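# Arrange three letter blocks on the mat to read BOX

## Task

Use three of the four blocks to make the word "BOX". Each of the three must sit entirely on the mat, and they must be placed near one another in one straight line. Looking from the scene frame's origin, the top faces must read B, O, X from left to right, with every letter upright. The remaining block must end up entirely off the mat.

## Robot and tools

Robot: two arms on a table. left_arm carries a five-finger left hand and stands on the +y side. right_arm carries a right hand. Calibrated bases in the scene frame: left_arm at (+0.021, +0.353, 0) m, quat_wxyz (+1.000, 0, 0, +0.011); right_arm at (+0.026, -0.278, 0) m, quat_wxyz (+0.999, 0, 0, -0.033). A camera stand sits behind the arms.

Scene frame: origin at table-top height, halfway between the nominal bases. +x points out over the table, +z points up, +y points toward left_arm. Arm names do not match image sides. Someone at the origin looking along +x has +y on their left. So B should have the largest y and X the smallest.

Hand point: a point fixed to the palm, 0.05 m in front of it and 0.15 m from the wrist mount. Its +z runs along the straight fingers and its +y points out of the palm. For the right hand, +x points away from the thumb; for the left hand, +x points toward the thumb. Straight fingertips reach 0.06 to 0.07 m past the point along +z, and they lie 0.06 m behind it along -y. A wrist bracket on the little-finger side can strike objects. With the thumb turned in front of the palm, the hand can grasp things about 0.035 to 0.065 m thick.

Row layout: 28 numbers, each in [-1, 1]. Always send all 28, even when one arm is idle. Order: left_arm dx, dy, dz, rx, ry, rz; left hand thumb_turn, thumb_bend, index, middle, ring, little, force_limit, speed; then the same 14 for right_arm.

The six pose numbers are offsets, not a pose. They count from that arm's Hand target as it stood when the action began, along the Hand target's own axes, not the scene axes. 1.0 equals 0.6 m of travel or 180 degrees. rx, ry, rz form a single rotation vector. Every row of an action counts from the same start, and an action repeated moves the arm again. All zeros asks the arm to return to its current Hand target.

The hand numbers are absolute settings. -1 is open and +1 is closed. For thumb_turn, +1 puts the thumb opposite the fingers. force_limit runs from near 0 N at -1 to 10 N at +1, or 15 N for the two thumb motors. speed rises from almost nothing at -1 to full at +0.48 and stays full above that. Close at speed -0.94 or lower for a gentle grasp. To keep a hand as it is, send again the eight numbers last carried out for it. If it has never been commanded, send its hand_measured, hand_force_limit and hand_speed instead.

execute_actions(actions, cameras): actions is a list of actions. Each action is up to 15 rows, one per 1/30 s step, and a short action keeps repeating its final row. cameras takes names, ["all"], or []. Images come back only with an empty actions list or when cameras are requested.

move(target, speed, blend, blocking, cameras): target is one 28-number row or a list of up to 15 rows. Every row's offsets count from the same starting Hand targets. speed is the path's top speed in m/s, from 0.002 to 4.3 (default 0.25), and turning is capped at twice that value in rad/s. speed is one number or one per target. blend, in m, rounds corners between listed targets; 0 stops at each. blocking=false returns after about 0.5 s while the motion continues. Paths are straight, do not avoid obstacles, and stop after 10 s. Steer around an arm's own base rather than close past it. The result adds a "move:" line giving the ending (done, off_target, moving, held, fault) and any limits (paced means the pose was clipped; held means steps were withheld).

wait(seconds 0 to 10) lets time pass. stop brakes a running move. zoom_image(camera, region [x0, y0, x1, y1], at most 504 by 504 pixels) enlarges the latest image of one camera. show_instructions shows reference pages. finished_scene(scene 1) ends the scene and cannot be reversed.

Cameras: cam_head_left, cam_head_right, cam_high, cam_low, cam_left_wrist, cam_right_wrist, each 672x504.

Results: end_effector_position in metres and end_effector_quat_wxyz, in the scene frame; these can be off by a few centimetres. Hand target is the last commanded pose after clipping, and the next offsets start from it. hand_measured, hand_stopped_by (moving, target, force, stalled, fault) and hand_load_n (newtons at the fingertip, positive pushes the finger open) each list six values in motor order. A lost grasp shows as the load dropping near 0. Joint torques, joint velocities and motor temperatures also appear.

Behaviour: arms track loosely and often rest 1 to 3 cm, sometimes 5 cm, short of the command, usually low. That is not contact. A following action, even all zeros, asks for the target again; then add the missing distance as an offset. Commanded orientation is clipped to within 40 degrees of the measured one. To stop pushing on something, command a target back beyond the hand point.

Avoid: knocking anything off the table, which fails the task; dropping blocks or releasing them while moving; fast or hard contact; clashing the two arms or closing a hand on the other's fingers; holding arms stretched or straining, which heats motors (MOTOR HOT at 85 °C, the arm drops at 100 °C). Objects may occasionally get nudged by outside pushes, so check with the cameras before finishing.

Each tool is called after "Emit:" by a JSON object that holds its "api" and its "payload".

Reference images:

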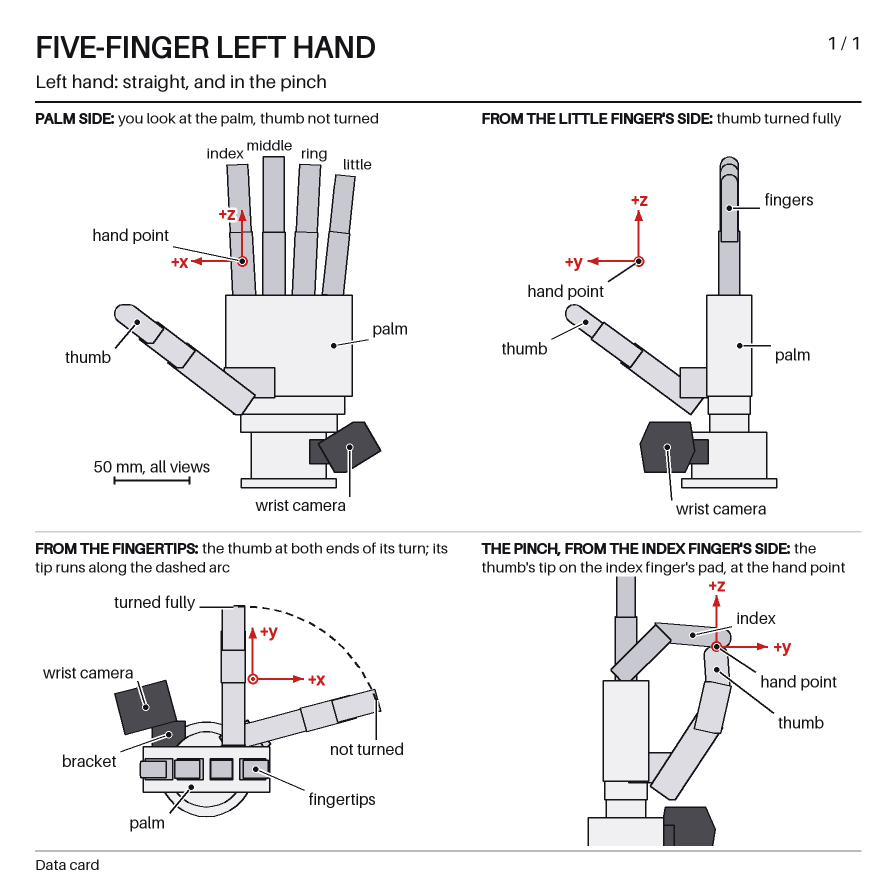

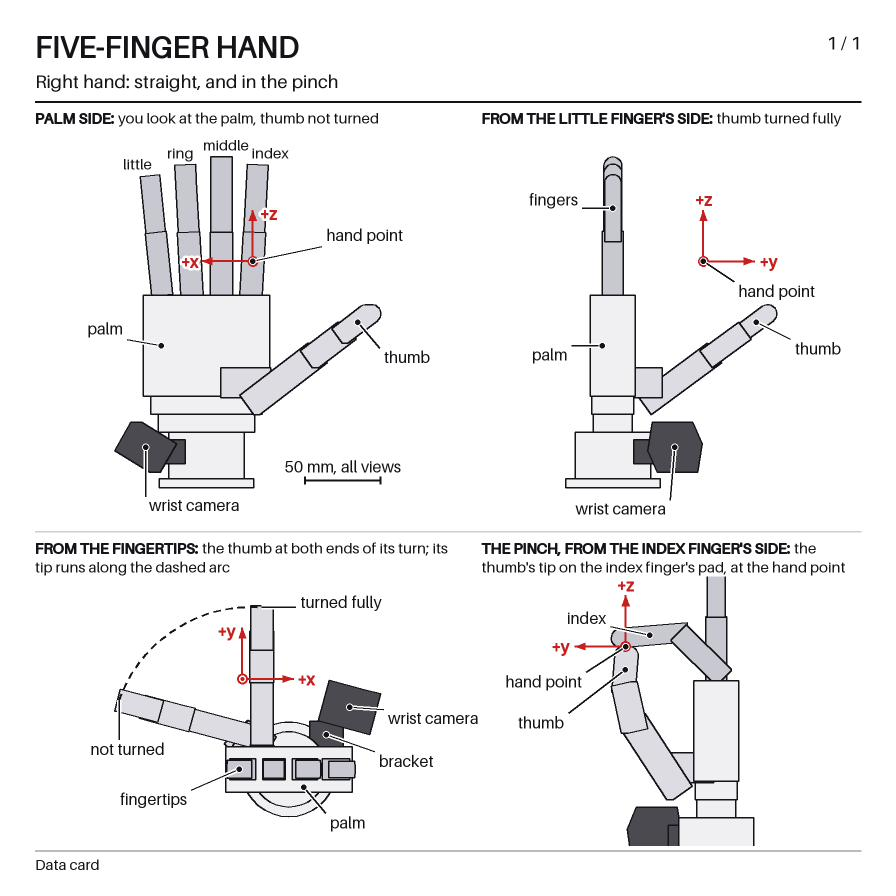

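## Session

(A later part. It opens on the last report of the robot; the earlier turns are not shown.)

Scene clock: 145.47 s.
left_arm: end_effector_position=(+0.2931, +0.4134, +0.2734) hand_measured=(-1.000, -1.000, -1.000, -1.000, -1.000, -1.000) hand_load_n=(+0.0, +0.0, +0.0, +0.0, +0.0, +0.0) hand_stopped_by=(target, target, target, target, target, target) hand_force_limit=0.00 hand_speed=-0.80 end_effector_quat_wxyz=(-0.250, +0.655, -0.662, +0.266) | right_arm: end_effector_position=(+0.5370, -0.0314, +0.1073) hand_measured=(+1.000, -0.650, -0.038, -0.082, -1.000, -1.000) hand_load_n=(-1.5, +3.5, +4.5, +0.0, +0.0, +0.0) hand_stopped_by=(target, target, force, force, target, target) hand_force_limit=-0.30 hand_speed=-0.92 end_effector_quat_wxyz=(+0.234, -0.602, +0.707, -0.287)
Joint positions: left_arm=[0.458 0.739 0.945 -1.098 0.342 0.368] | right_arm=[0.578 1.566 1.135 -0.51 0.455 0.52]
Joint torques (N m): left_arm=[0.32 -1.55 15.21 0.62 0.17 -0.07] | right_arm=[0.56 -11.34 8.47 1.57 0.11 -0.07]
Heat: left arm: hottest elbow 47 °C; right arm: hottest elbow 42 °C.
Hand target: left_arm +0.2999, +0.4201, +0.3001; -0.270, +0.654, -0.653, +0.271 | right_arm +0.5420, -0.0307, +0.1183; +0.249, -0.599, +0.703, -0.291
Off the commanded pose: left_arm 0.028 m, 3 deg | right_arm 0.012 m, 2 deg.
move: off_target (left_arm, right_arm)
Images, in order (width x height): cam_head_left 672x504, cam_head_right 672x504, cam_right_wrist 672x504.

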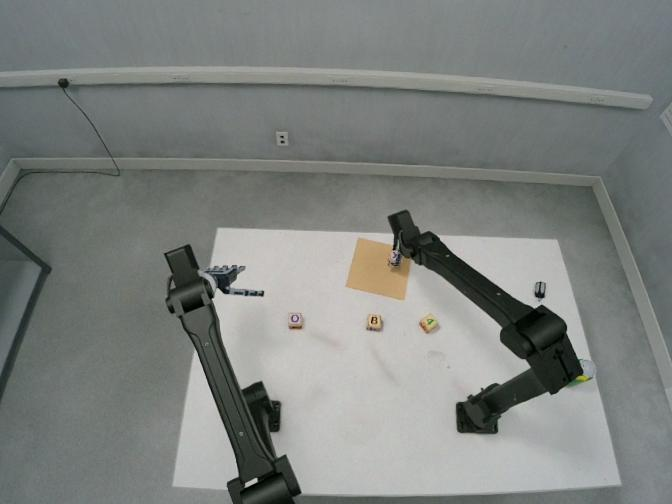

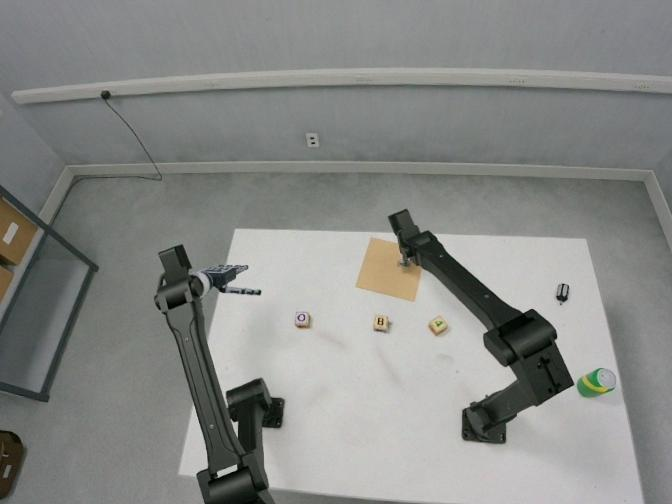

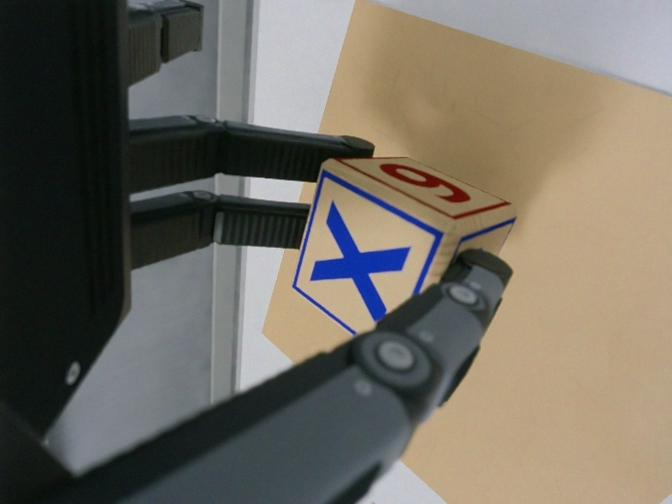

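Emit:
{"api": "move", "payload": {"target": [0,0,0,0,0,0,-1,-1,-1,-1,-1,-1,0,-0.8,0.0112,0.0425,0.0218,0,-0.0471,-0.0471,1,-0.65,0.5,0.5,-1,-1,-0.3,-0.92], "speed": 0.12, "cameras": ["cam_right_wrist","cam_head_left"]}}

Emit:
{"api": "zoom_image", "payload": {"camera": "cam_head_left", "region": [340, 225, 450, 345]}}

Scene clock: 148.43 s.
left_arm: end_effector_position=(+0.2931, +0.4134, +0.2734) hand_measured=(-1.000, -1.000, -1.000, -1.000, -1.000, -1.000) hand_load_n=(+0.0, +0.0, +0.0, +0.0, -0.5, +0.0) hand_stopped_by=(target, target, target, target, target, target) hand_force_limit=0.00 hand_speed=-0.80 end_effector_quat_wxyz=(-0.250, +0.655, -0.662, +0.266) | right_arm: end_effector_position=(+0.5253, -0.0339, +0.0777) hand_measured=(+1.000, -0.650, -0.038, -0.082, -1.000, -1.000) hand_load_n=(-1.5, +3.5, +4.5, +0.0, +0.0, +0.0) hand_stopped_by=(target, target, force, force, target, target) hand_force_limit=-0.30 hand_speed=-0.92 end_effector_quat_wxyz=(-0.262, +0.675, -0.640, +0.256)
Joint positions: left_arm=[0.458 0.739 0.945 -1.098 0.342 0.368] | right_arm=[0.54 1.56 1.033 -0.343 0.292 0.314]
Joint torques (N m): left_arm=[0.32 -1.49 15.23 0.59 0.18 -0.07] | right_arm=[0.09 -11.58 8.2 1.74 0 -0.03]
Heat: left arm: hottest elbow 47 °C; right arm: hottest elbow 42 °C.
Hand target: left_arm +0.2999, +0.4201, +0.3001; -0.270, +0.654, -0.653, +0.271 | right_arm +0.5321, -0.0359, +0.0907; -0.277, +0.670, -0.637, +0.264
Off the commanded pose: left_arm 0.028 m, 3 deg | right_arm 0.015 m, 2 deg.
move: off_target (left_arm, right_arm)
Images, in order (width x height): cam_head_left 672x504, cam_right_wrist 672x504.

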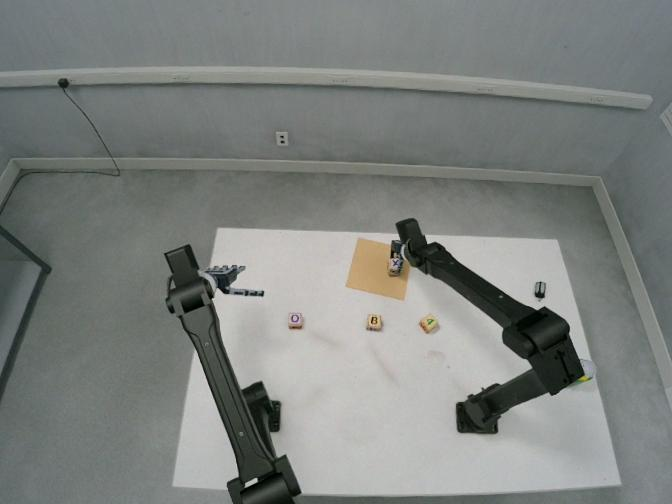

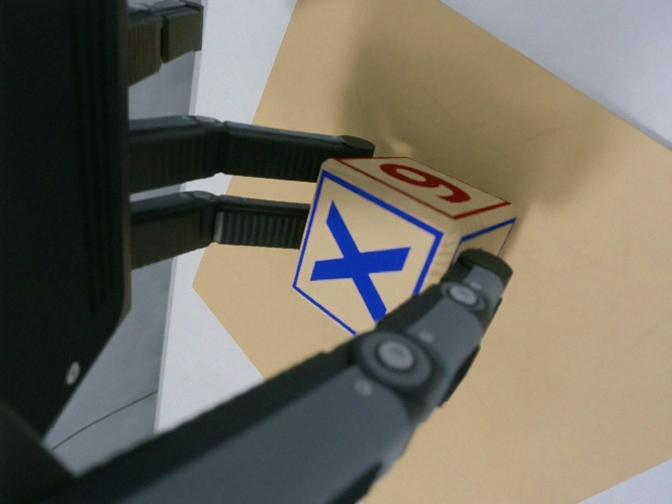

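Scaled by 4.200.

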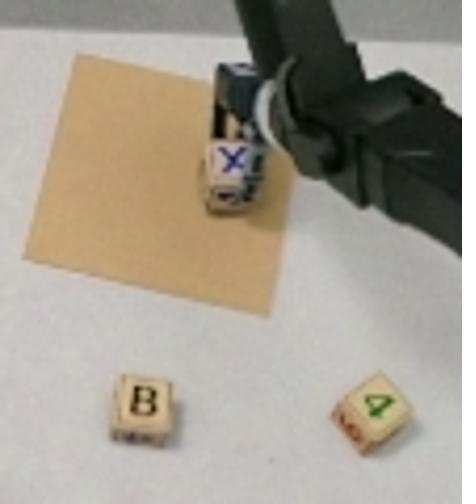

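Emit:
{"api": "move", "payload": {"target": [0,0,0,0,0,0,-1,-1,-1,-1,-1,-1,0,-0.8,0,0.0291,0.0291,0,0,0,1,-0.65,0.5,0.5,-1,-1,-0.3,-0.92], "speed": 0.07, "cameras": ["cam_right_wrist","cam_head_left","cam_low"]}}

Emit:
{"api": "zoom_image", "payload": {"camera": "cam_low", "region": [280, 220, 420, 300]}}

Scene clock: 149.80 s.
left_arm: end_effector_position=(+0.2931, +0.4134, +0.2734) hand_measured=(-1.000, -1.000, -1.000, -1.000, -1.000, -1.000) hand_load_n=(+0.0, +0.0, +0.0, +0.0, +0.0, +0.0) hand_stopped_by=(target, target, target, target, target, target) hand_force_limit=0.00 hand_speed=-0.80 end_effector_quat_wxyz=(-0.250, +0.655, -0.662, +0.266) | right_arm: end_effector_position=(+0.5261, -0.0334, +0.0673) hand_measured=(+1.000, -0.650, -0.038, -0.082, -1.000, -1.000) hand_load_n=(-1.5, +4.0, +5.0, +0.0, +0.0, +0.0) hand_stopped_by=(target, target, force, force, target, target) hand_force_limit=-0.30 hand_speed=-0.92 end_effector_quat_wxyz=(-0.273, +0.671, -0.639, +0.260)
Joint positions: left_arm=[0.458 0.739 0.945 -1.098 0.342 0.368] | right_arm=[0.54 1.568 0.999 -0.275 0.291 0.313]
Joint torques (N m): left_arm=[0.32 -1.44 15.21 0.58 0.17 -0.07] | right_arm=[-0.38 -8.76 7.99 1.85 0.01 -0.11]
Heat: left arm: hottest elbow 47 °C; right arm: hottest elbow 42 °C.
Hand target: left_arm +0.2999, +0.4201, +0.3001; -0.270, +0.654, -0.653, +0.271 | right_arm +0.5321, -0.0359, +0.0662; -0.277, +0.670, -0.636, +0.263
Off the commanded pose: left_arm 0.028 m, 3 deg | right_arm 0.007 m, 1 deg.
move: off_target (left_arm)
Images, in order (width x height): cam_head_left 672x504, cam_low 672x504, cam_right_wrist 672x504.

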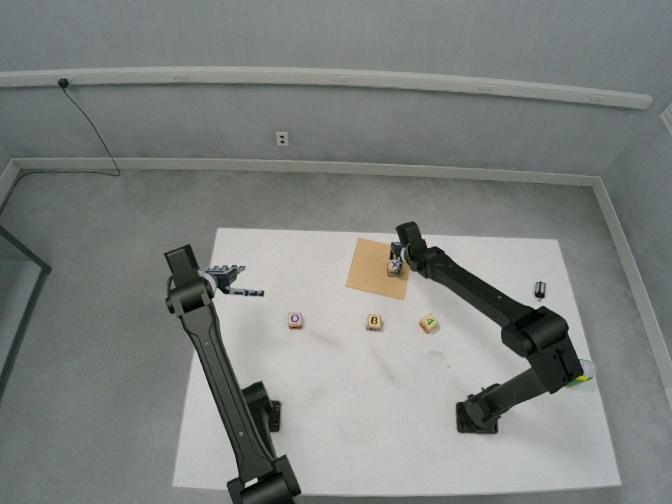

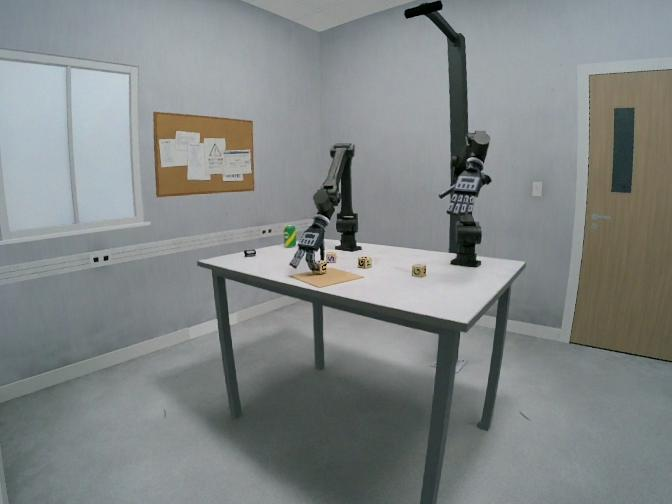

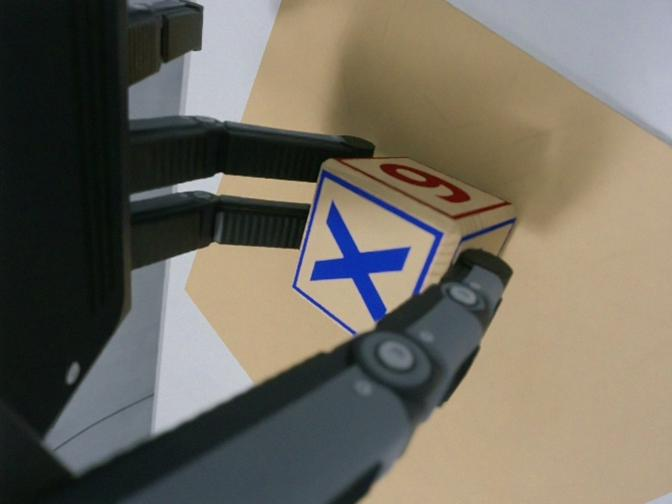

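Scaled by 3.600.

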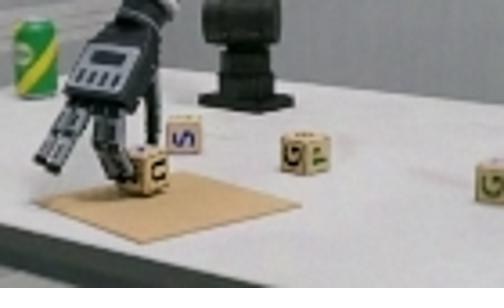

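Emit:
{"api": "move", "payload": {"target": [0,0,0,0,0,0,-1,-1,-1,-1,-1,-1,0,-0.8,0,0.0106,0.0106,0,0,0,1,-0.65,0.5,0.5,-1,-1,-0.3,-0.92], "speed": 0.05, "cameras": ["cam_right_wrist"]}}

Scene clock: 150.77 s.
left_arm: end_effector_position=(+0.2931, +0.4134, +0.2734) hand_measured=(-1.000, -1.000, -1.000, -1.000, -1.000, -1.000) hand_load_n=(+0.0, +0.0, -0.5, +0.0, +0.0, +0.0) hand_stopped_by=(target, target, target, target, target, target) hand_force_limit=0.00 hand_speed=-0.80 end_effector_quat_wxyz=(-0.250, +0.655, -0.662, +0.266) | right_arm: end_effector_position=(+0.5279, -0.0325, +0.0624) hand_measured=(+1.000, -0.650, -0.038, -0.082, -1.000, -1.000) hand_load_n=(-0.5, +3.0, +3.0, +1.0, +0.0, +0.0) hand_stopped_by=(target, target, force, force, target, target) hand_force_limit=-0.30 hand_speed=-0.92 end_effector_quat_wxyz=(-0.277, +0.670, -0.638, +0.261)
Joint positions: left_arm=[0.458 0.739 0.945 -1.098 0.342 0.368] | right_arm=[0.54 1.577 0.992 -0.25 0.29 0.312]
Joint torques (N m): left_arm=[0.38 -1.55 15.23 0.61 0.17 -0.07] | right_arm=[0.5 -8.64 7.28 1.87 0.05 -0.1]
Heat: left arm: hottest elbow 47 °C; right arm: hottest elbow 42 °C.
Hand target: left_arm +0.2999, +0.4201, +0.3001; -0.270, +0.654, -0.653, +0.271 | right_arm +0.5323, -0.0360, +0.0572; -0.278, +0.670, -0.637, +0.264
Off the commanded pose: left_arm 0.028 m, 3 deg | right_arm 0.007 m, 0 deg.
move: off_target (left_arm)
Images, in order (width x height): cam_right_wrist 672x504.

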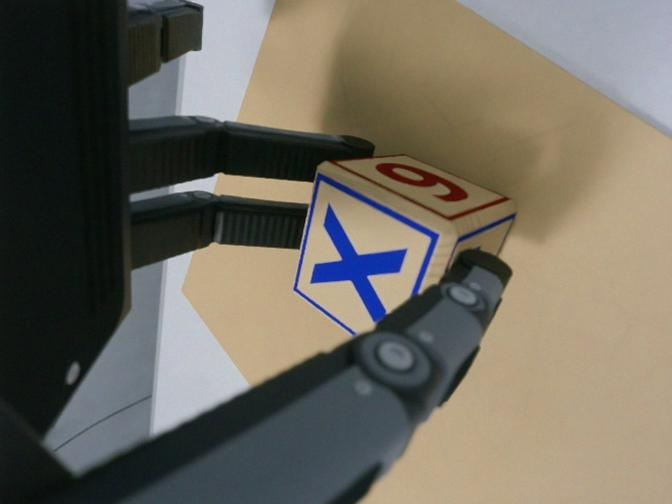

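Emit:
{"api": "execute_actions", "payload": {"actions": [[[0,0,0,0,0,0,-1,-1,-1,-1,-1,-1,0,-0.8,0,0.002,0.002,0,0,0,1,-0.9,0.5,0.5,-1,-1,-0.3,-0.8]],[[0,0,0,0,0,0,-1,-1,-1,-1,-1,-1,0,-0.8,0,0,0,0,0,0,1,-0.9,0.5,0.5,-1,-1,-0.3,-0.8]],[[0,0,0,0,0,0,-1,-1,-1,-1,-1,-1,0,-0.8,0,0,0,0,0,0,1,-0.9,-0.35,-0.35,-1,-1,-0.3,-0.8]],[[0,0,0,0,0,0,-1,-1,-1,-1,-1,-1,0,-0.8,0,0,0,0,0,0,1,-0.9,-0.35,-0.35,-1,-1,-0.3,-0.8]]], "cameras": ["cam_right_wrist","cam_head_left"]}}

Scene clock: 153.13 s.
left_arm: end_effector_position=(+0.2931, +0.4134, +0.2734) hand_measured=(-1.000, -1.000, -1.000, -1.000, -1.000, -1.000) hand_load_n=(+0.0, +0.0, +0.0, +0.0, +0.0, +0.0) hand_stopped_by=(target, target, target, target, target, target) hand_force_limit=0.00 hand_speed=-0.80 end_effector_quat_wxyz=(-0.250, +0.655, -0.662, +0.266) | right_arm: end_effector_position=(+0.5289, -0.0320, +0.0608) hand_measured=(+1.000, -0.900, -0.350, -0.350, -1.000, -1.000) hand_load_n=(+0.0, +0.0, +0.0, +0.0, +0.0, +0.0) hand_stopped_by=(target, target, target, target, target, target) hand_force_limit=-0.30 hand_speed=-0.80 end_effector_quat_wxyz=(-0.278, +0.669, -0.638, +0.261)
Joint positions: left_arm=[0.458 0.739 0.945 -1.098 0.342 0.368] | right_arm=[0.54 1.582 0.992 -0.244 0.29 0.312]
Joint torques (N m): left_arm=[0.32 -1.55 15.23 0.61 0.17 -0.07] | right_arm=[0.79 -8.88 7.24 1.74 0.05 -0.11]
Heat: left arm: hottest elbow 47 °C; right arm: hottest elbow 42 °C.
Hand target: left_arm +0.2999, +0.4201, +0.3001; -0.270, +0.654, -0.653, +0.271 | right_arm +0.5323, -0.0360, +0.0555; -0.277, +0.670, -0.636, +0.264
Off the commanded pose: left_arm 0.028 m, 3 deg | right_arm 0.007 m, 0 deg.
Images, in order (width x height): cam_head_left 672x504, cam_right_wrist 672x504.

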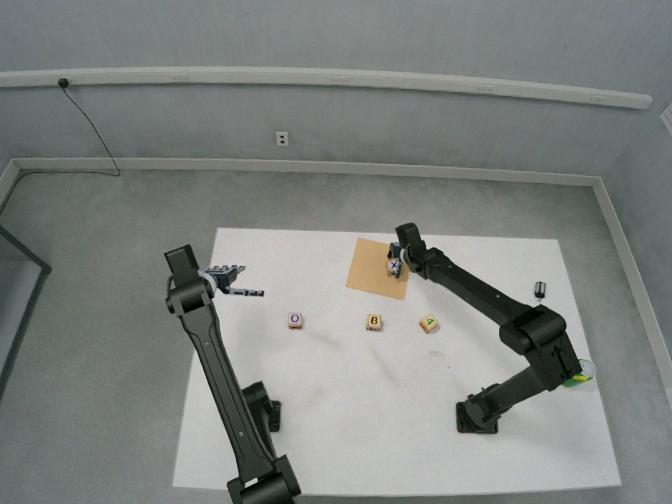

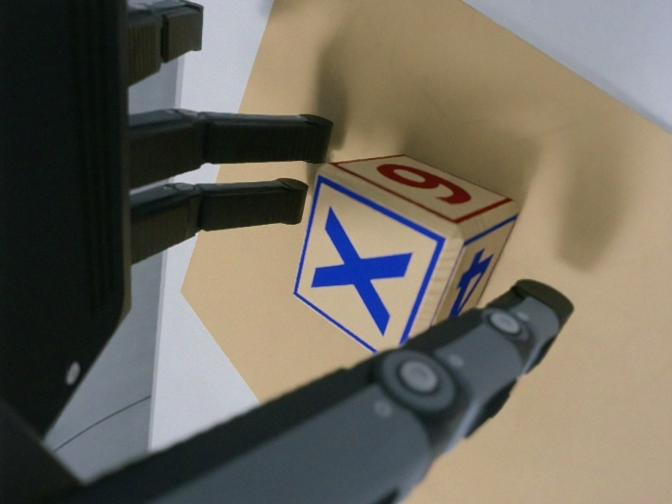

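Emit:
{"api": "move", "payload": {"target": [[0,0,0,0,0,0,-1,-1,-1,-1,-1,-1,0,-0.8,0.001,-0.165,-0.1179,0,0,0,1,-0.9,-0.35,-0.35,-1,-1,-0.3,-0.8],[0,0,0,0,0,0,-1,-1,-1,-1,-1,-1,0,-0.8,-0.1308,0.1177,-0.3875,0,0.0079,0.0079,1,-0.9,-0.35,-0.35,-1,-1,-0.3,-0.8]], "speed": [0.13,0.25], "blend": [0.03,0], "cameras": ["cam_right_wrist","cam_head_left","cam_head_right"]}}

Emit:
{"api": "zoom_image", "payload": {"camera": "cam_head_left", "region": [340, 225, 450, 345]}}

Emit:
{"api": "zoom_image", "payload": {"camera": "cam_head_right", "region": [345, 225, 455, 345]}}

Scene clock: 156.67 s.
left_arm: end_effector_position=(+0.2931, +0.4134, +0.2734) hand_measured=(-1.000, -1.000, -1.000, -1.000, -1.000, -1.000) hand_load_n=(+0.0, +0.0, +0.0, +0.0, -0.5, +0.0) hand_stopped_by=(target, target, target, target, target, target) hand_force_limit=0.00 hand_speed=-0.80 end_effector_quat_wxyz=(-0.250, +0.655, -0.662, +0.266) | right_arm: end_effector_position=(+0.3161, +0.0297, +0.1661) hand_measured=(+1.000, -0.900, -0.350, -0.350, -1.000, -1.000) hand_load_n=(+0.0, +0.0, +0.0, +0.0, +0.0, +0.0) hand_stopped_by=(target, target, target, target, target, target) hand_force_limit=-0.30 hand_speed=-0.80 end_effector_quat_wxyz=(-0.270, +0.661, -0.646, +0.270)
Joint positions: left_arm=[0.458 0.739 0.945 -1.098 0.342 0.368] | right_arm=[1.021 1.156 0.907 -0.791 0.608 0.763]
Joint torques (N m): left_arm=[0.38 -1.55 15.23 0.62 0.18 -0.07] | right_arm=[1.03 -5.54 9.25 0.27 0.48 0.15]
Heat: left arm: hottest elbow 47 °C; right arm: hottest elbow 42 °C.
Hand target: left_arm +0.2999, +0.4201, +0.3001; -0.270, +0.654, -0.653, +0.271 | right_arm +0.3142, +0.0315, +0.1700; -0.273, +0.658, -0.648, +0.268
Off the commanded pose: left_arm 0.028 m, 3 deg | right_arm 0.005 m, 0 deg.
move: off_target (left_arm)
Images, in order (width x height): cam_head_left 672x504, cam_head_right 672x504, cam_right_wrist 672x504.

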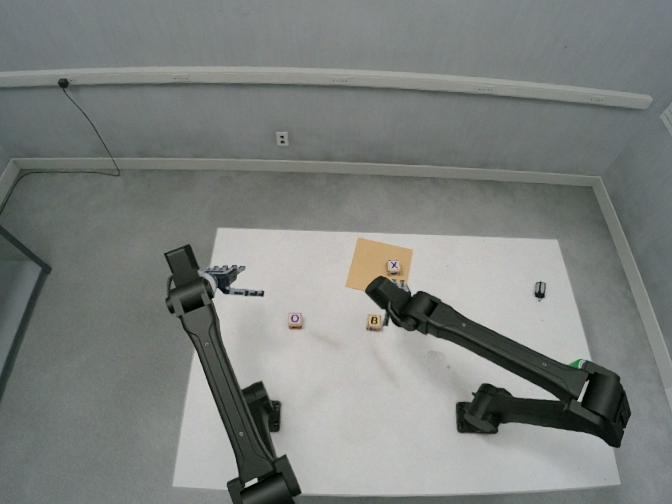

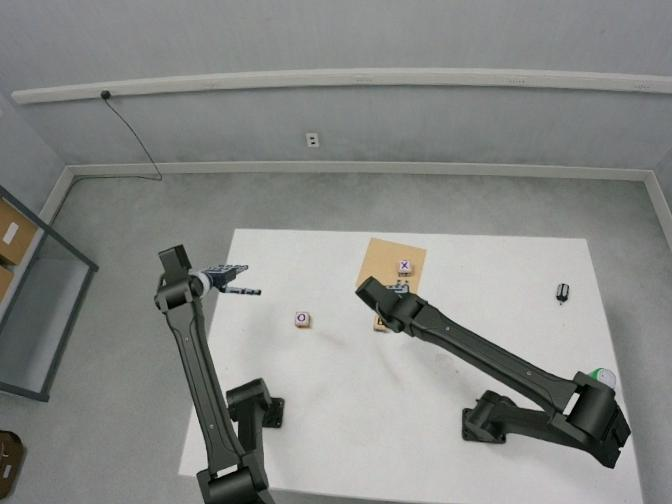

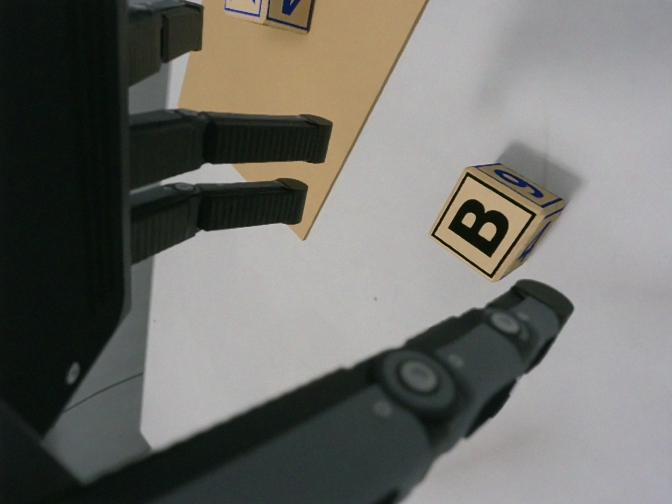

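Scaled by 4.200.

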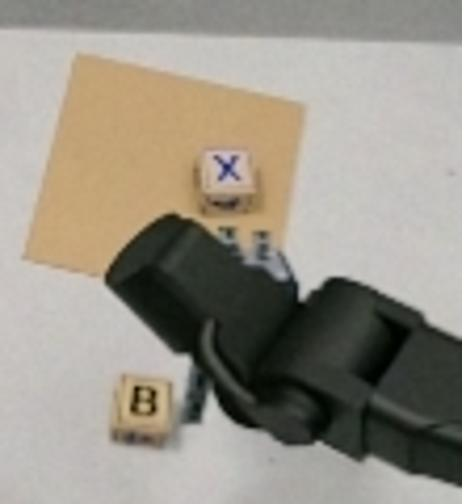

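Scaled by 4.200.

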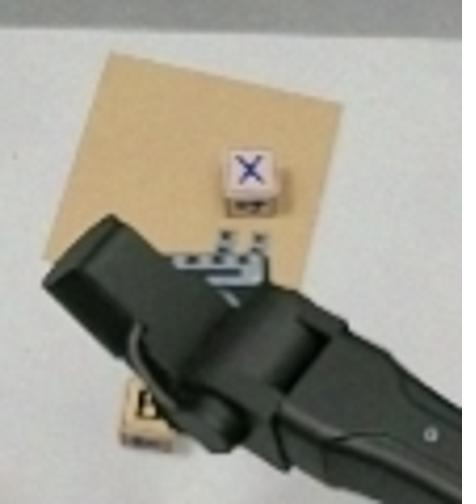

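Emit:
{"api": "zoom_image", "payload": {"camera": "cam_head_left", "region": [376, 248, 412, 284]}}

Emit:
{"api": "zoom_image", "payload": {"camera": "cam_head_left", "region": [356, 304, 392, 340]}}

Emit:
{"api": "zoom_image", "payload": {"camera": "cam_head_left", "region": [277, 302, 313, 338]}}

Scaled by 14.000.

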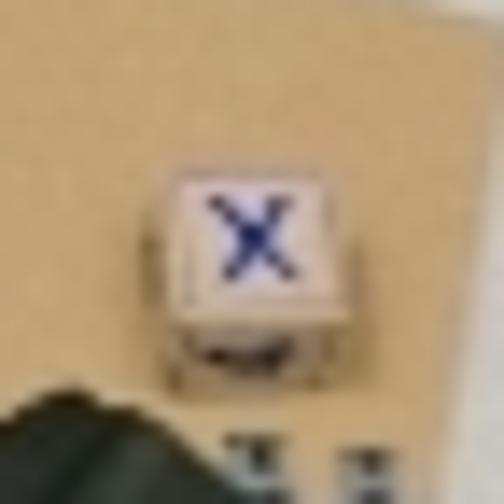

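Scaled by 14.000.

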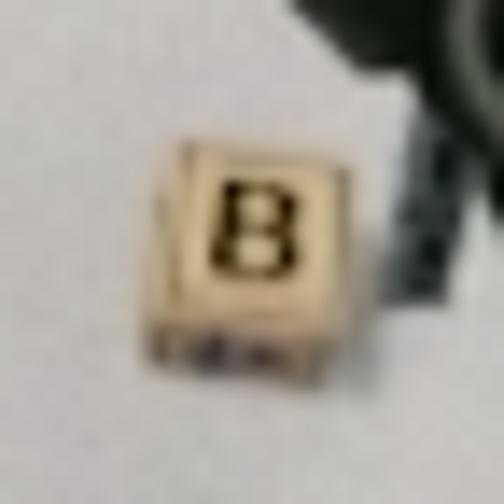

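Scaled by 14.000.

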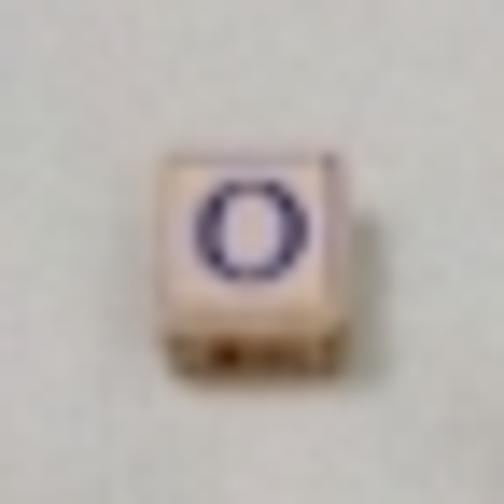

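Emit:
{"api": "move", "payload": {"target": [0,0,0,0,0,0,-1,-1,-1,-1,-1,-1,0,-0.8,-0.0158,0.0978,0.1025,0,0.0393,0.0393,1,-0.9,-0.35,-0.35,-1,-1,-0.3,-0.8], "speed": 0.18, "cameras": ["cam_right_wrist"]}}

Scene clock: 159.37 s.
left_arm: end_effector_position=(+0.2931, +0.4134, +0.2734) hand_measured=(-1.000, -1.000, -1.000, -1.000, -1.000, -1.000) hand_load_n=(+0.0, -0.5, +0.0, +0.0, +0.0, +0.0) hand_stopped_by=(target, target, target, target, target, target) hand_force_limit=0.00 hand_speed=-0.80 end_effector_quat_wxyz=(-0.250, +0.655, -0.662, +0.266) | right_arm: end_effector_position=(+0.3144, +0.0327, +0.0827) hand_measured=(+1.000, -0.900, -0.350, -0.350, -1.000, -1.000) hand_load_n=(+0.0, +0.0, +0.0, +0.0, +0.0, +0.0) hand_stopped_by=(target, target, target, target, target, target) hand_force_limit=-0.30 hand_speed=-0.80 end_effector_quat_wxyz=(-0.238, +0.604, -0.701, +0.294)
Joint positions: left_arm=[0.458 0.739 0.945 -1.098 0.342 0.368] | right_arm=[1.067 1.319 0.826 -0.721 0.705 1.016]
Joint torques (N m): left_arm=[0.32 -1.49 15.23 0.61 0.17 -0.07] | right_arm=[0.5 -5.01 7.9 0.92 0.53 0.15]
Heat: left arm: hottest elbow 47 °C; right arm: hottest elbow 42 °C.
Hand target: left_arm +0.2999, +0.4201, +0.3001; -0.270, +0.654, -0.653, +0.271 | right_arm +0.3159, +0.0411, +0.0849; +0.248, -0.599, +0.703, -0.291
Off the commanded pose: left_arm 0.028 m, 3 deg | right_arm 0.009 m, 1 deg.
move: off_target (left_arm)
Images, in order (width x height): cam_right_wrist 672x504.

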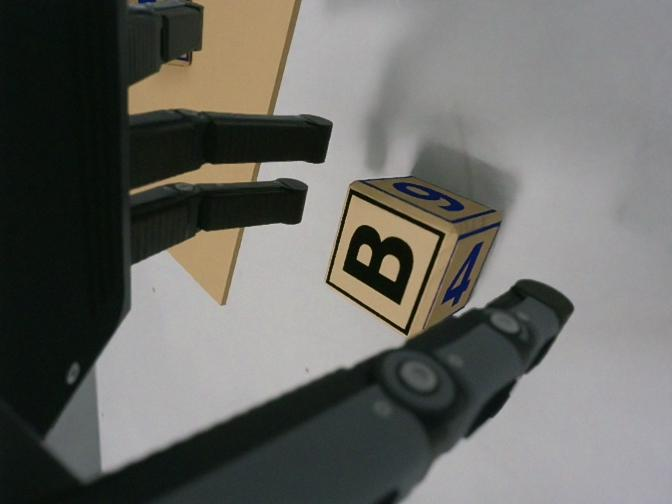

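Emit:
{"api": "move", "payload": {"target": [0,0,0,0,0,0,-1,-1,-1,-1,-1,-1,0,-0.8,-0.0262,0.0143,0.0138,0,0.0118,0.0118,1,-0.9,-0.35,-0.35,-1,-1,-0.3,-0.8], "speed": 0.1, "cameras": ["cam_right_wrist"]}}

Scene clock: 161.17 s.
left_arm: end_effector_position=(+0.2931, +0.4134, +0.2734) hand_measured=(-1.000, -1.000, -1.000, -1.000, -1.000, -1.000) hand_load_n=(+0.0, +0.0, +0.0, +0.0, +0.0, +0.0) hand_stopped_by=(target, target, target, target, target, target) hand_force_limit=0.00 hand_speed=-0.80 end_effector_quat_wxyz=(-0.250, +0.655, -0.662, +0.266) | right_arm: end_effector_position=(+0.3105, +0.0379, +0.0576) hand_measured=(+1.000, -0.900, -0.350, -0.350, -1.000, -1.000) hand_load_n=(+0.0, +0.0, +0.0, +0.0, +0.0, +0.0) hand_stopped_by=(target, target, target, target, target, target) hand_force_limit=-0.30 hand_speed=-0.80 end_effector_quat_wxyz=(+0.225, -0.588, +0.716, -0.303)
Joint positions: left_arm=[0.458 0.739 0.945 -1.098 0.342 0.368] | right_arm=[1.093 1.391 0.826 -0.725 0.731 1.114]
Joint torques (N m): left_arm=[0.32 -1.49 15.23 0.61 0.17 -0.08] | right_arm=[0.38 -6.12 10.67 -0.09 0.61 0.14]
Heat: left arm: hottest elbow 47 °C; right arm: hottest elbow 42 °C.
Hand target: left_arm +0.2999, +0.4201, +0.3001; -0.270, +0.654, -0.653, +0.271 | right_arm +0.3183, +0.0566, +0.0730; +0.241, -0.581, +0.719, -0.298
Off the commanded pose: left_arm 0.028 m, 3 deg | right_arm 0.025 m, 2 deg.
move: off_target (left_arm, right_arm)
Images, in order (width x height): cam_right_wrist 672x504.

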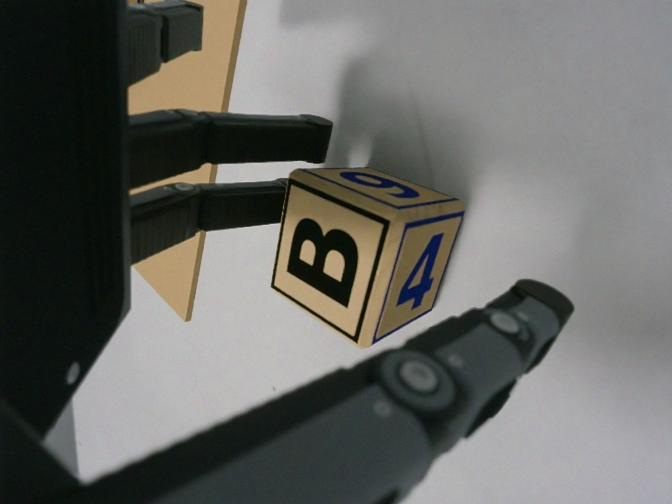

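Emit:
{"api": "move", "payload": {"target": [0,0,0,0,0,0,-1,-1,-1,-1,-1,-1,0,-0.8,-0.0228,-0.0166,-0.0022,0,0,0,1,-0.9,-0.35,-0.35,-1,-1,-0.3,-0.8], "speed": 0.1, "cameras": ["cam_right_wrist"]}}

Scene clock: 162.53 s.
left_arm: end_effector_position=(+0.2931, +0.4134, +0.2734) hand_measured=(-1.000, -1.000, -1.000, -1.000, -1.000, -1.000) hand_load_n=(-0.5, +0.0, +0.0, -0.5, +0.0, +0.5) hand_stopped_by=(target, target, target, target, target, target) hand_force_limit=0.00 hand_speed=-0.80 end_effector_quat_wxyz=(-0.250, +0.655, -0.662, +0.266) | right_arm: end_effector_position=(+0.3181, +0.0504, +0.0655) hand_measured=(+1.000, -0.900, -0.350, -0.350, -1.000, -1.000) hand_load_n=(+0.0, +0.0, +0.0, +0.0, +0.0, +0.0) hand_stopped_by=(target, target, target, target, target, target) hand_force_limit=-0.30 hand_speed=-0.80 end_effector_quat_wxyz=(+0.226, -0.587, +0.716, -0.302)
Joint positions: left_arm=[0.458 0.739 0.945 -1.098 0.342 0.368] | right_arm=[1.093 1.415 0.873 -0.746 0.731 1.114]
Joint torques (N m): left_arm=[0.44 -1.49 15.21 0.59 0.17 -0.07] | right_arm=[0.85 -6.42 11.3 -0.31 0.58 0.07]
Heat: left arm: hottest elbow 47 °C; right arm: hottest elbow 42 °C.
Hand target: left_arm +0.2999, +0.4201, +0.3001; -0.270, +0.654, -0.653, +0.271 | right_arm +0.3272, +0.0687, +0.0811; +0.241, -0.581, +0.719, -0.298
Off the commanded pose: left_arm 0.028 m, 3 deg | right_arm 0.026 m, 2 deg.
move: off_target (left_arm, right_arm)
Images, in order (width x height): cam_right_wrist 672x504.

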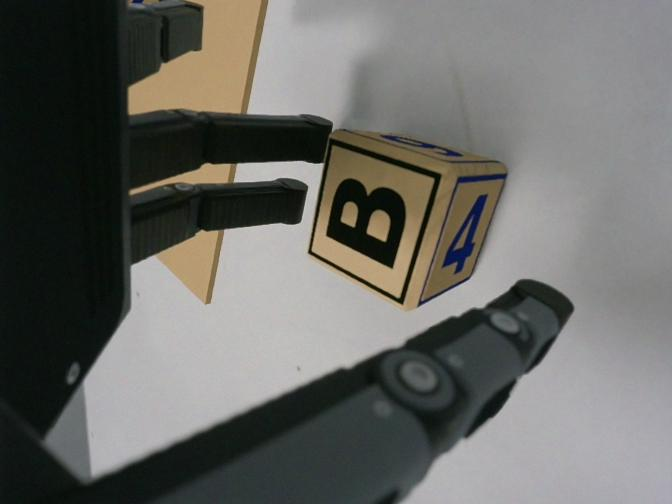

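Emit:
{"api": "move", "payload": {"target": [0,0,0,0,0,0,-1,-1,-1,-1,-1,-1,0,-0.8,0,0.0082,0.013,0,0,0,1,-0.9,-0.35,-0.35,-1,-1,-0.3,-0.8], "speed": 0.08, "cameras": ["cam_right_wrist"]}}

Scene clock: 163.87 s.
left_arm: end_effector_position=(+0.2931, +0.4134, +0.2734) hand_measured=(-1.000, -1.000, -1.000, -1.000, -1.000, -1.000) hand_load_n=(+0.0, +0.0, +0.0, +0.0, +0.0, +0.0) hand_stopped_by=(target, target, target, target, target, target) hand_force_limit=0.00 hand_speed=-0.80 end_effector_quat_wxyz=(-0.250, +0.655, -0.662, +0.266) | right_arm: end_effector_position=(+0.3179, +0.0500, +0.0596) hand_measured=(+1.000, -0.900, -0.350, -0.350, -1.000, -1.000) hand_load_n=(+0.0, +0.0, +0.0, +0.0, +0.0, +0.0) hand_stopped_by=(target, target, target, target, target, target) hand_force_limit=-0.30 hand_speed=-0.80 end_effector_quat_wxyz=(+0.221, -0.589, +0.715, -0.304)
Joint positions: left_arm=[0.458 0.739 0.945 -1.098 0.342 0.368] | right_arm=[1.093 1.429 0.873 -0.743 0.731 1.114]
Joint torques (N m): left_arm=[0.32 -1.44 15.23 0.61 0.17 -0.07] | right_arm=[1.38 -5.54 10.17 0.72 0.49 0.05]
Heat: left arm: hottest elbow 47 °C; right arm: hottest elbow 42 °C.
Hand target: left_arm +0.2999, +0.4201, +0.3001; -0.270, +0.654, -0.653, +0.271 | right_arm +0.3292, +0.0683, +0.0721; +0.241, -0.581, +0.719, -0.298
Off the commanded pose: left_arm 0.028 m, 3 deg | right_arm 0.025 m, 3 deg.
move: off_target (left_arm, right_arm)
Images, in order (width x height): cam_right_wrist 672x504.

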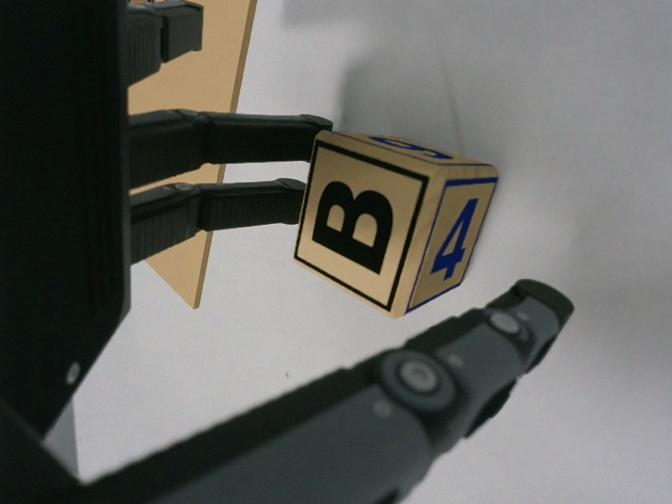

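Emit:
{"api": "execute_actions", "payload": {"actions": [[[0,0,0,0,0,0,-1,-1,-1,-1,-1,-1,0,-0.8,0,0,0,0,0,0,1,-0.65,-0.35,-0.35,-1,-1,-0.3,-0.6]],[[0,0,0,0,0,0,-1,-1,-1,-1,-1,-1,0,-0.8,0,0,0,0,0,0,1,-0.65,0.5,0.5,-1,-1,-0.3,-0.92]],[[0,0,0,0,0,0,-1,-1,-1,-1,-1,-1,0,-0.8,0,0,0,0,0,0,1,-0.65,0.5,0.5,-1,-1,-0.3,-0.92]],[[0,0,0,0,0,0,-1,-1,-1,-1,-1,-1,0,-0.8,0,0,0,0,0,0,1,-0.65,0.5,0.5,-1,-1,-0.3,-0.92]],[[0,0,0,0,0,0,-1,-1,-1,-1,-1,-1,0,-0.8,0,0,0,0,0,0,1,-0.65,0.5,0.5,-1,-1,-0.3,-0.92]],[[0,0,0,0,0,0,-1,-1,-1,-1,-1,-1,0,-0.8,0,0,0,0,0,0,1,-0.65,0.5,0.5,-1,-1,-0.3,-0.92]],[[0,0,0,0,0,0,-1,-1,-1,-1,-1,-1,0,-0.8,0,0,0,0,0,0,1,-0.65,0.5,0.5,-1,-1,-0.3,-0.92]],[[0,0,0,0,0,0,-1,-1,-1,-1,-1,-1,0,-0.8,0,0,0,0,0,0,1,-0.65,0.5,0.5,-1,-1,-0.3,-0.92]]], "cameras": ["cam_right_wrist"]}}

Scene clock: 169.27 s.
left_arm: end_effector_position=(+0.2931, +0.4134, +0.2734) hand_measured=(-1.000, -1.000, -1.000, -1.000, -1.000, -1.000) hand_load_n=(+0.0, +0.0, +0.0, +0.0, +0.0, +0.0) hand_stopped_by=(target, target, target, target, target, target) hand_force_limit=0.00 hand_speed=-0.80 end_effector_quat_wxyz=(-0.250, +0.655, -0.662, +0.266) | right_arm: end_effector_position=(+0.3179, +0.0500, +0.0596) hand_measured=(+1.000, -0.652, -0.046, -0.068, -1.000, -1.000) hand_load_n=(-1.5, +4.5, +4.0, +2.0, +0.0, +0.0) hand_stopped_by=(target, target, force, force, target, target) hand_force_limit=-0.30 hand_speed=-0.92 end_effector_quat_wxyz=(+0.221, -0.589, +0.715, -0.304)
Joint positions: left_arm=[0.458 0.739 0.945 -1.098 0.342 0.368] | right_arm=[1.093 1.429 0.873 -0.743 0.731 1.114]
Joint torques (N m): left_arm=[0.32 -1.49 15.23 0.62 0.18 -0.06] | right_arm=[0.21 -5.54 9.87 0.69 0.51 0.07]
Heat: left arm: hottest elbow 48 °C; right arm: hottest elbow 43 °C.
Hand target: left_arm +0.2999, +0.4201, +0.3001; -0.270, +0.654, -0.653, +0.271 | right_arm +0.3292, +0.0682, +0.0721; +0.241, -0.581, +0.719, -0.298
Off the commanded pose: left_arm 0.028 m, 3 deg | right_arm 0.025 m, 3 deg.
Images, in order (width x height): cam_right_wrist 672x504.

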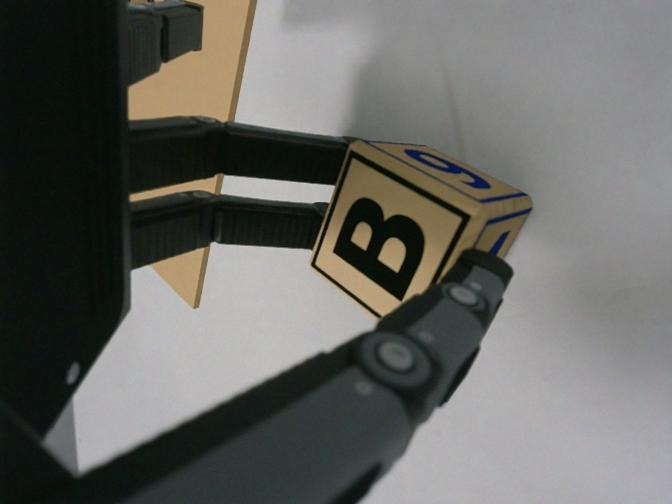

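Emit:
{"api": "move", "payload": {"target": [[0,0,0,0,0,0,-1,-1,-1,-1,-1,-1,0,-0.8,0.0128,-0.1437,-0.1157,0,0,0,1,-0.65,0.5,0.5,-1,-1,-0.3,-0.92],[0,0,0,0,0,0,-1,-1,-1,-1,-1,-1,0,-0.8,-0.0568,-0.3312,0.1355,0,-0.057,-0.057,1,-0.65,0.5,0.5,-1,-1,-0.3,-0.92]], "speed": [0.13,0.22], "blend": [0.03,0], "cameras": ["cam_right_wrist","cam_head_left"]}}

Emit:
{"api": "zoom_image", "payload": {"camera": "cam_head_left", "region": [340, 205, 450, 325]}}

Scene clock: 172.97 s.
left_arm: end_effector_position=(+0.2931, +0.4134, +0.2734) hand_measured=(-1.000, -1.000, -1.000, -1.000, -1.000, -1.000) hand_load_n=(+0.0, +0.0, +0.0, +0.0, +0.0, +0.0) hand_stopped_by=(target, target, target, target, target, target) hand_force_limit=0.00 hand_speed=-0.80 end_effector_quat_wxyz=(-0.250, +0.655, -0.662, +0.266) | right_arm: end_effector_position=(+0.5067, +0.0448, +0.1285) hand_measured=(+1.000, -0.652, -0.046, -0.068, -1.000, -1.000) hand_load_n=(-0.5, +4.0, +2.5, +2.0, +0.0, +0.0) hand_stopped_by=(target, target, force, force, target, target) hand_force_limit=-0.30 hand_speed=-0.92 end_effector_quat_wxyz=(-0.246, +0.676, -0.645, +0.259)
Joint positions: left_arm=[0.458 0.739 0.945 -1.098 0.342 0.368] | right_arm=[0.707 1.582 1.223 -0.59 0.411 0.459]
Joint torques (N m): left_arm=[0.32 -1.49 15.23 0.62 0.17 -0.07] | right_arm=[0.38 -9.82 13.09 1.48 0.1 -0.13]
Heat: left arm: hottest elbow 48 °C; right arm: hottest elbow 43 °C.
Hand target: left_arm +0.2999, +0.4201, +0.3001; -0.270, +0.654, -0.653, +0.271 | right_arm +0.5299, +0.0601, +0.1551; -0.276, +0.667, -0.640, +0.265
Off the commanded pose: left_arm 0.028 m, 3 deg | right_arm 0.038 m, 4 deg.
move: off_target (left_arm, right_arm)
Images, in order (width x height): cam_head_left 672x504, cam_right_wrist 672x504.

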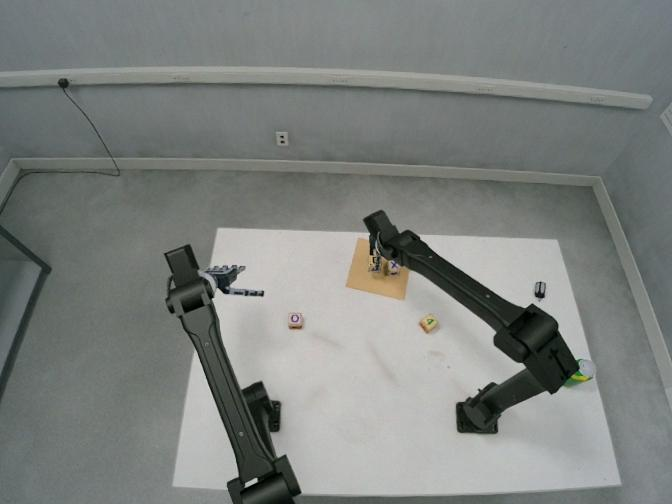

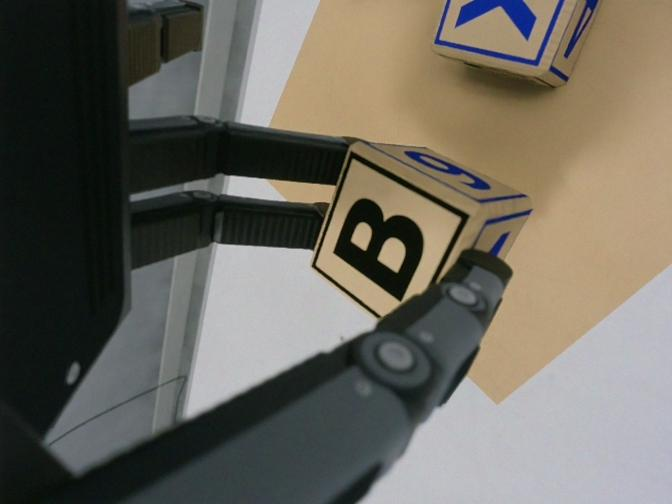

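Scaled by 4.200.

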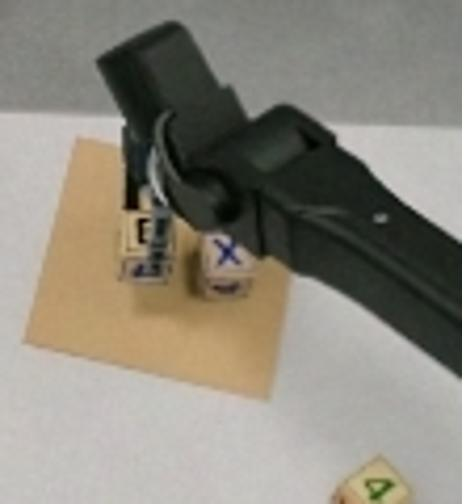

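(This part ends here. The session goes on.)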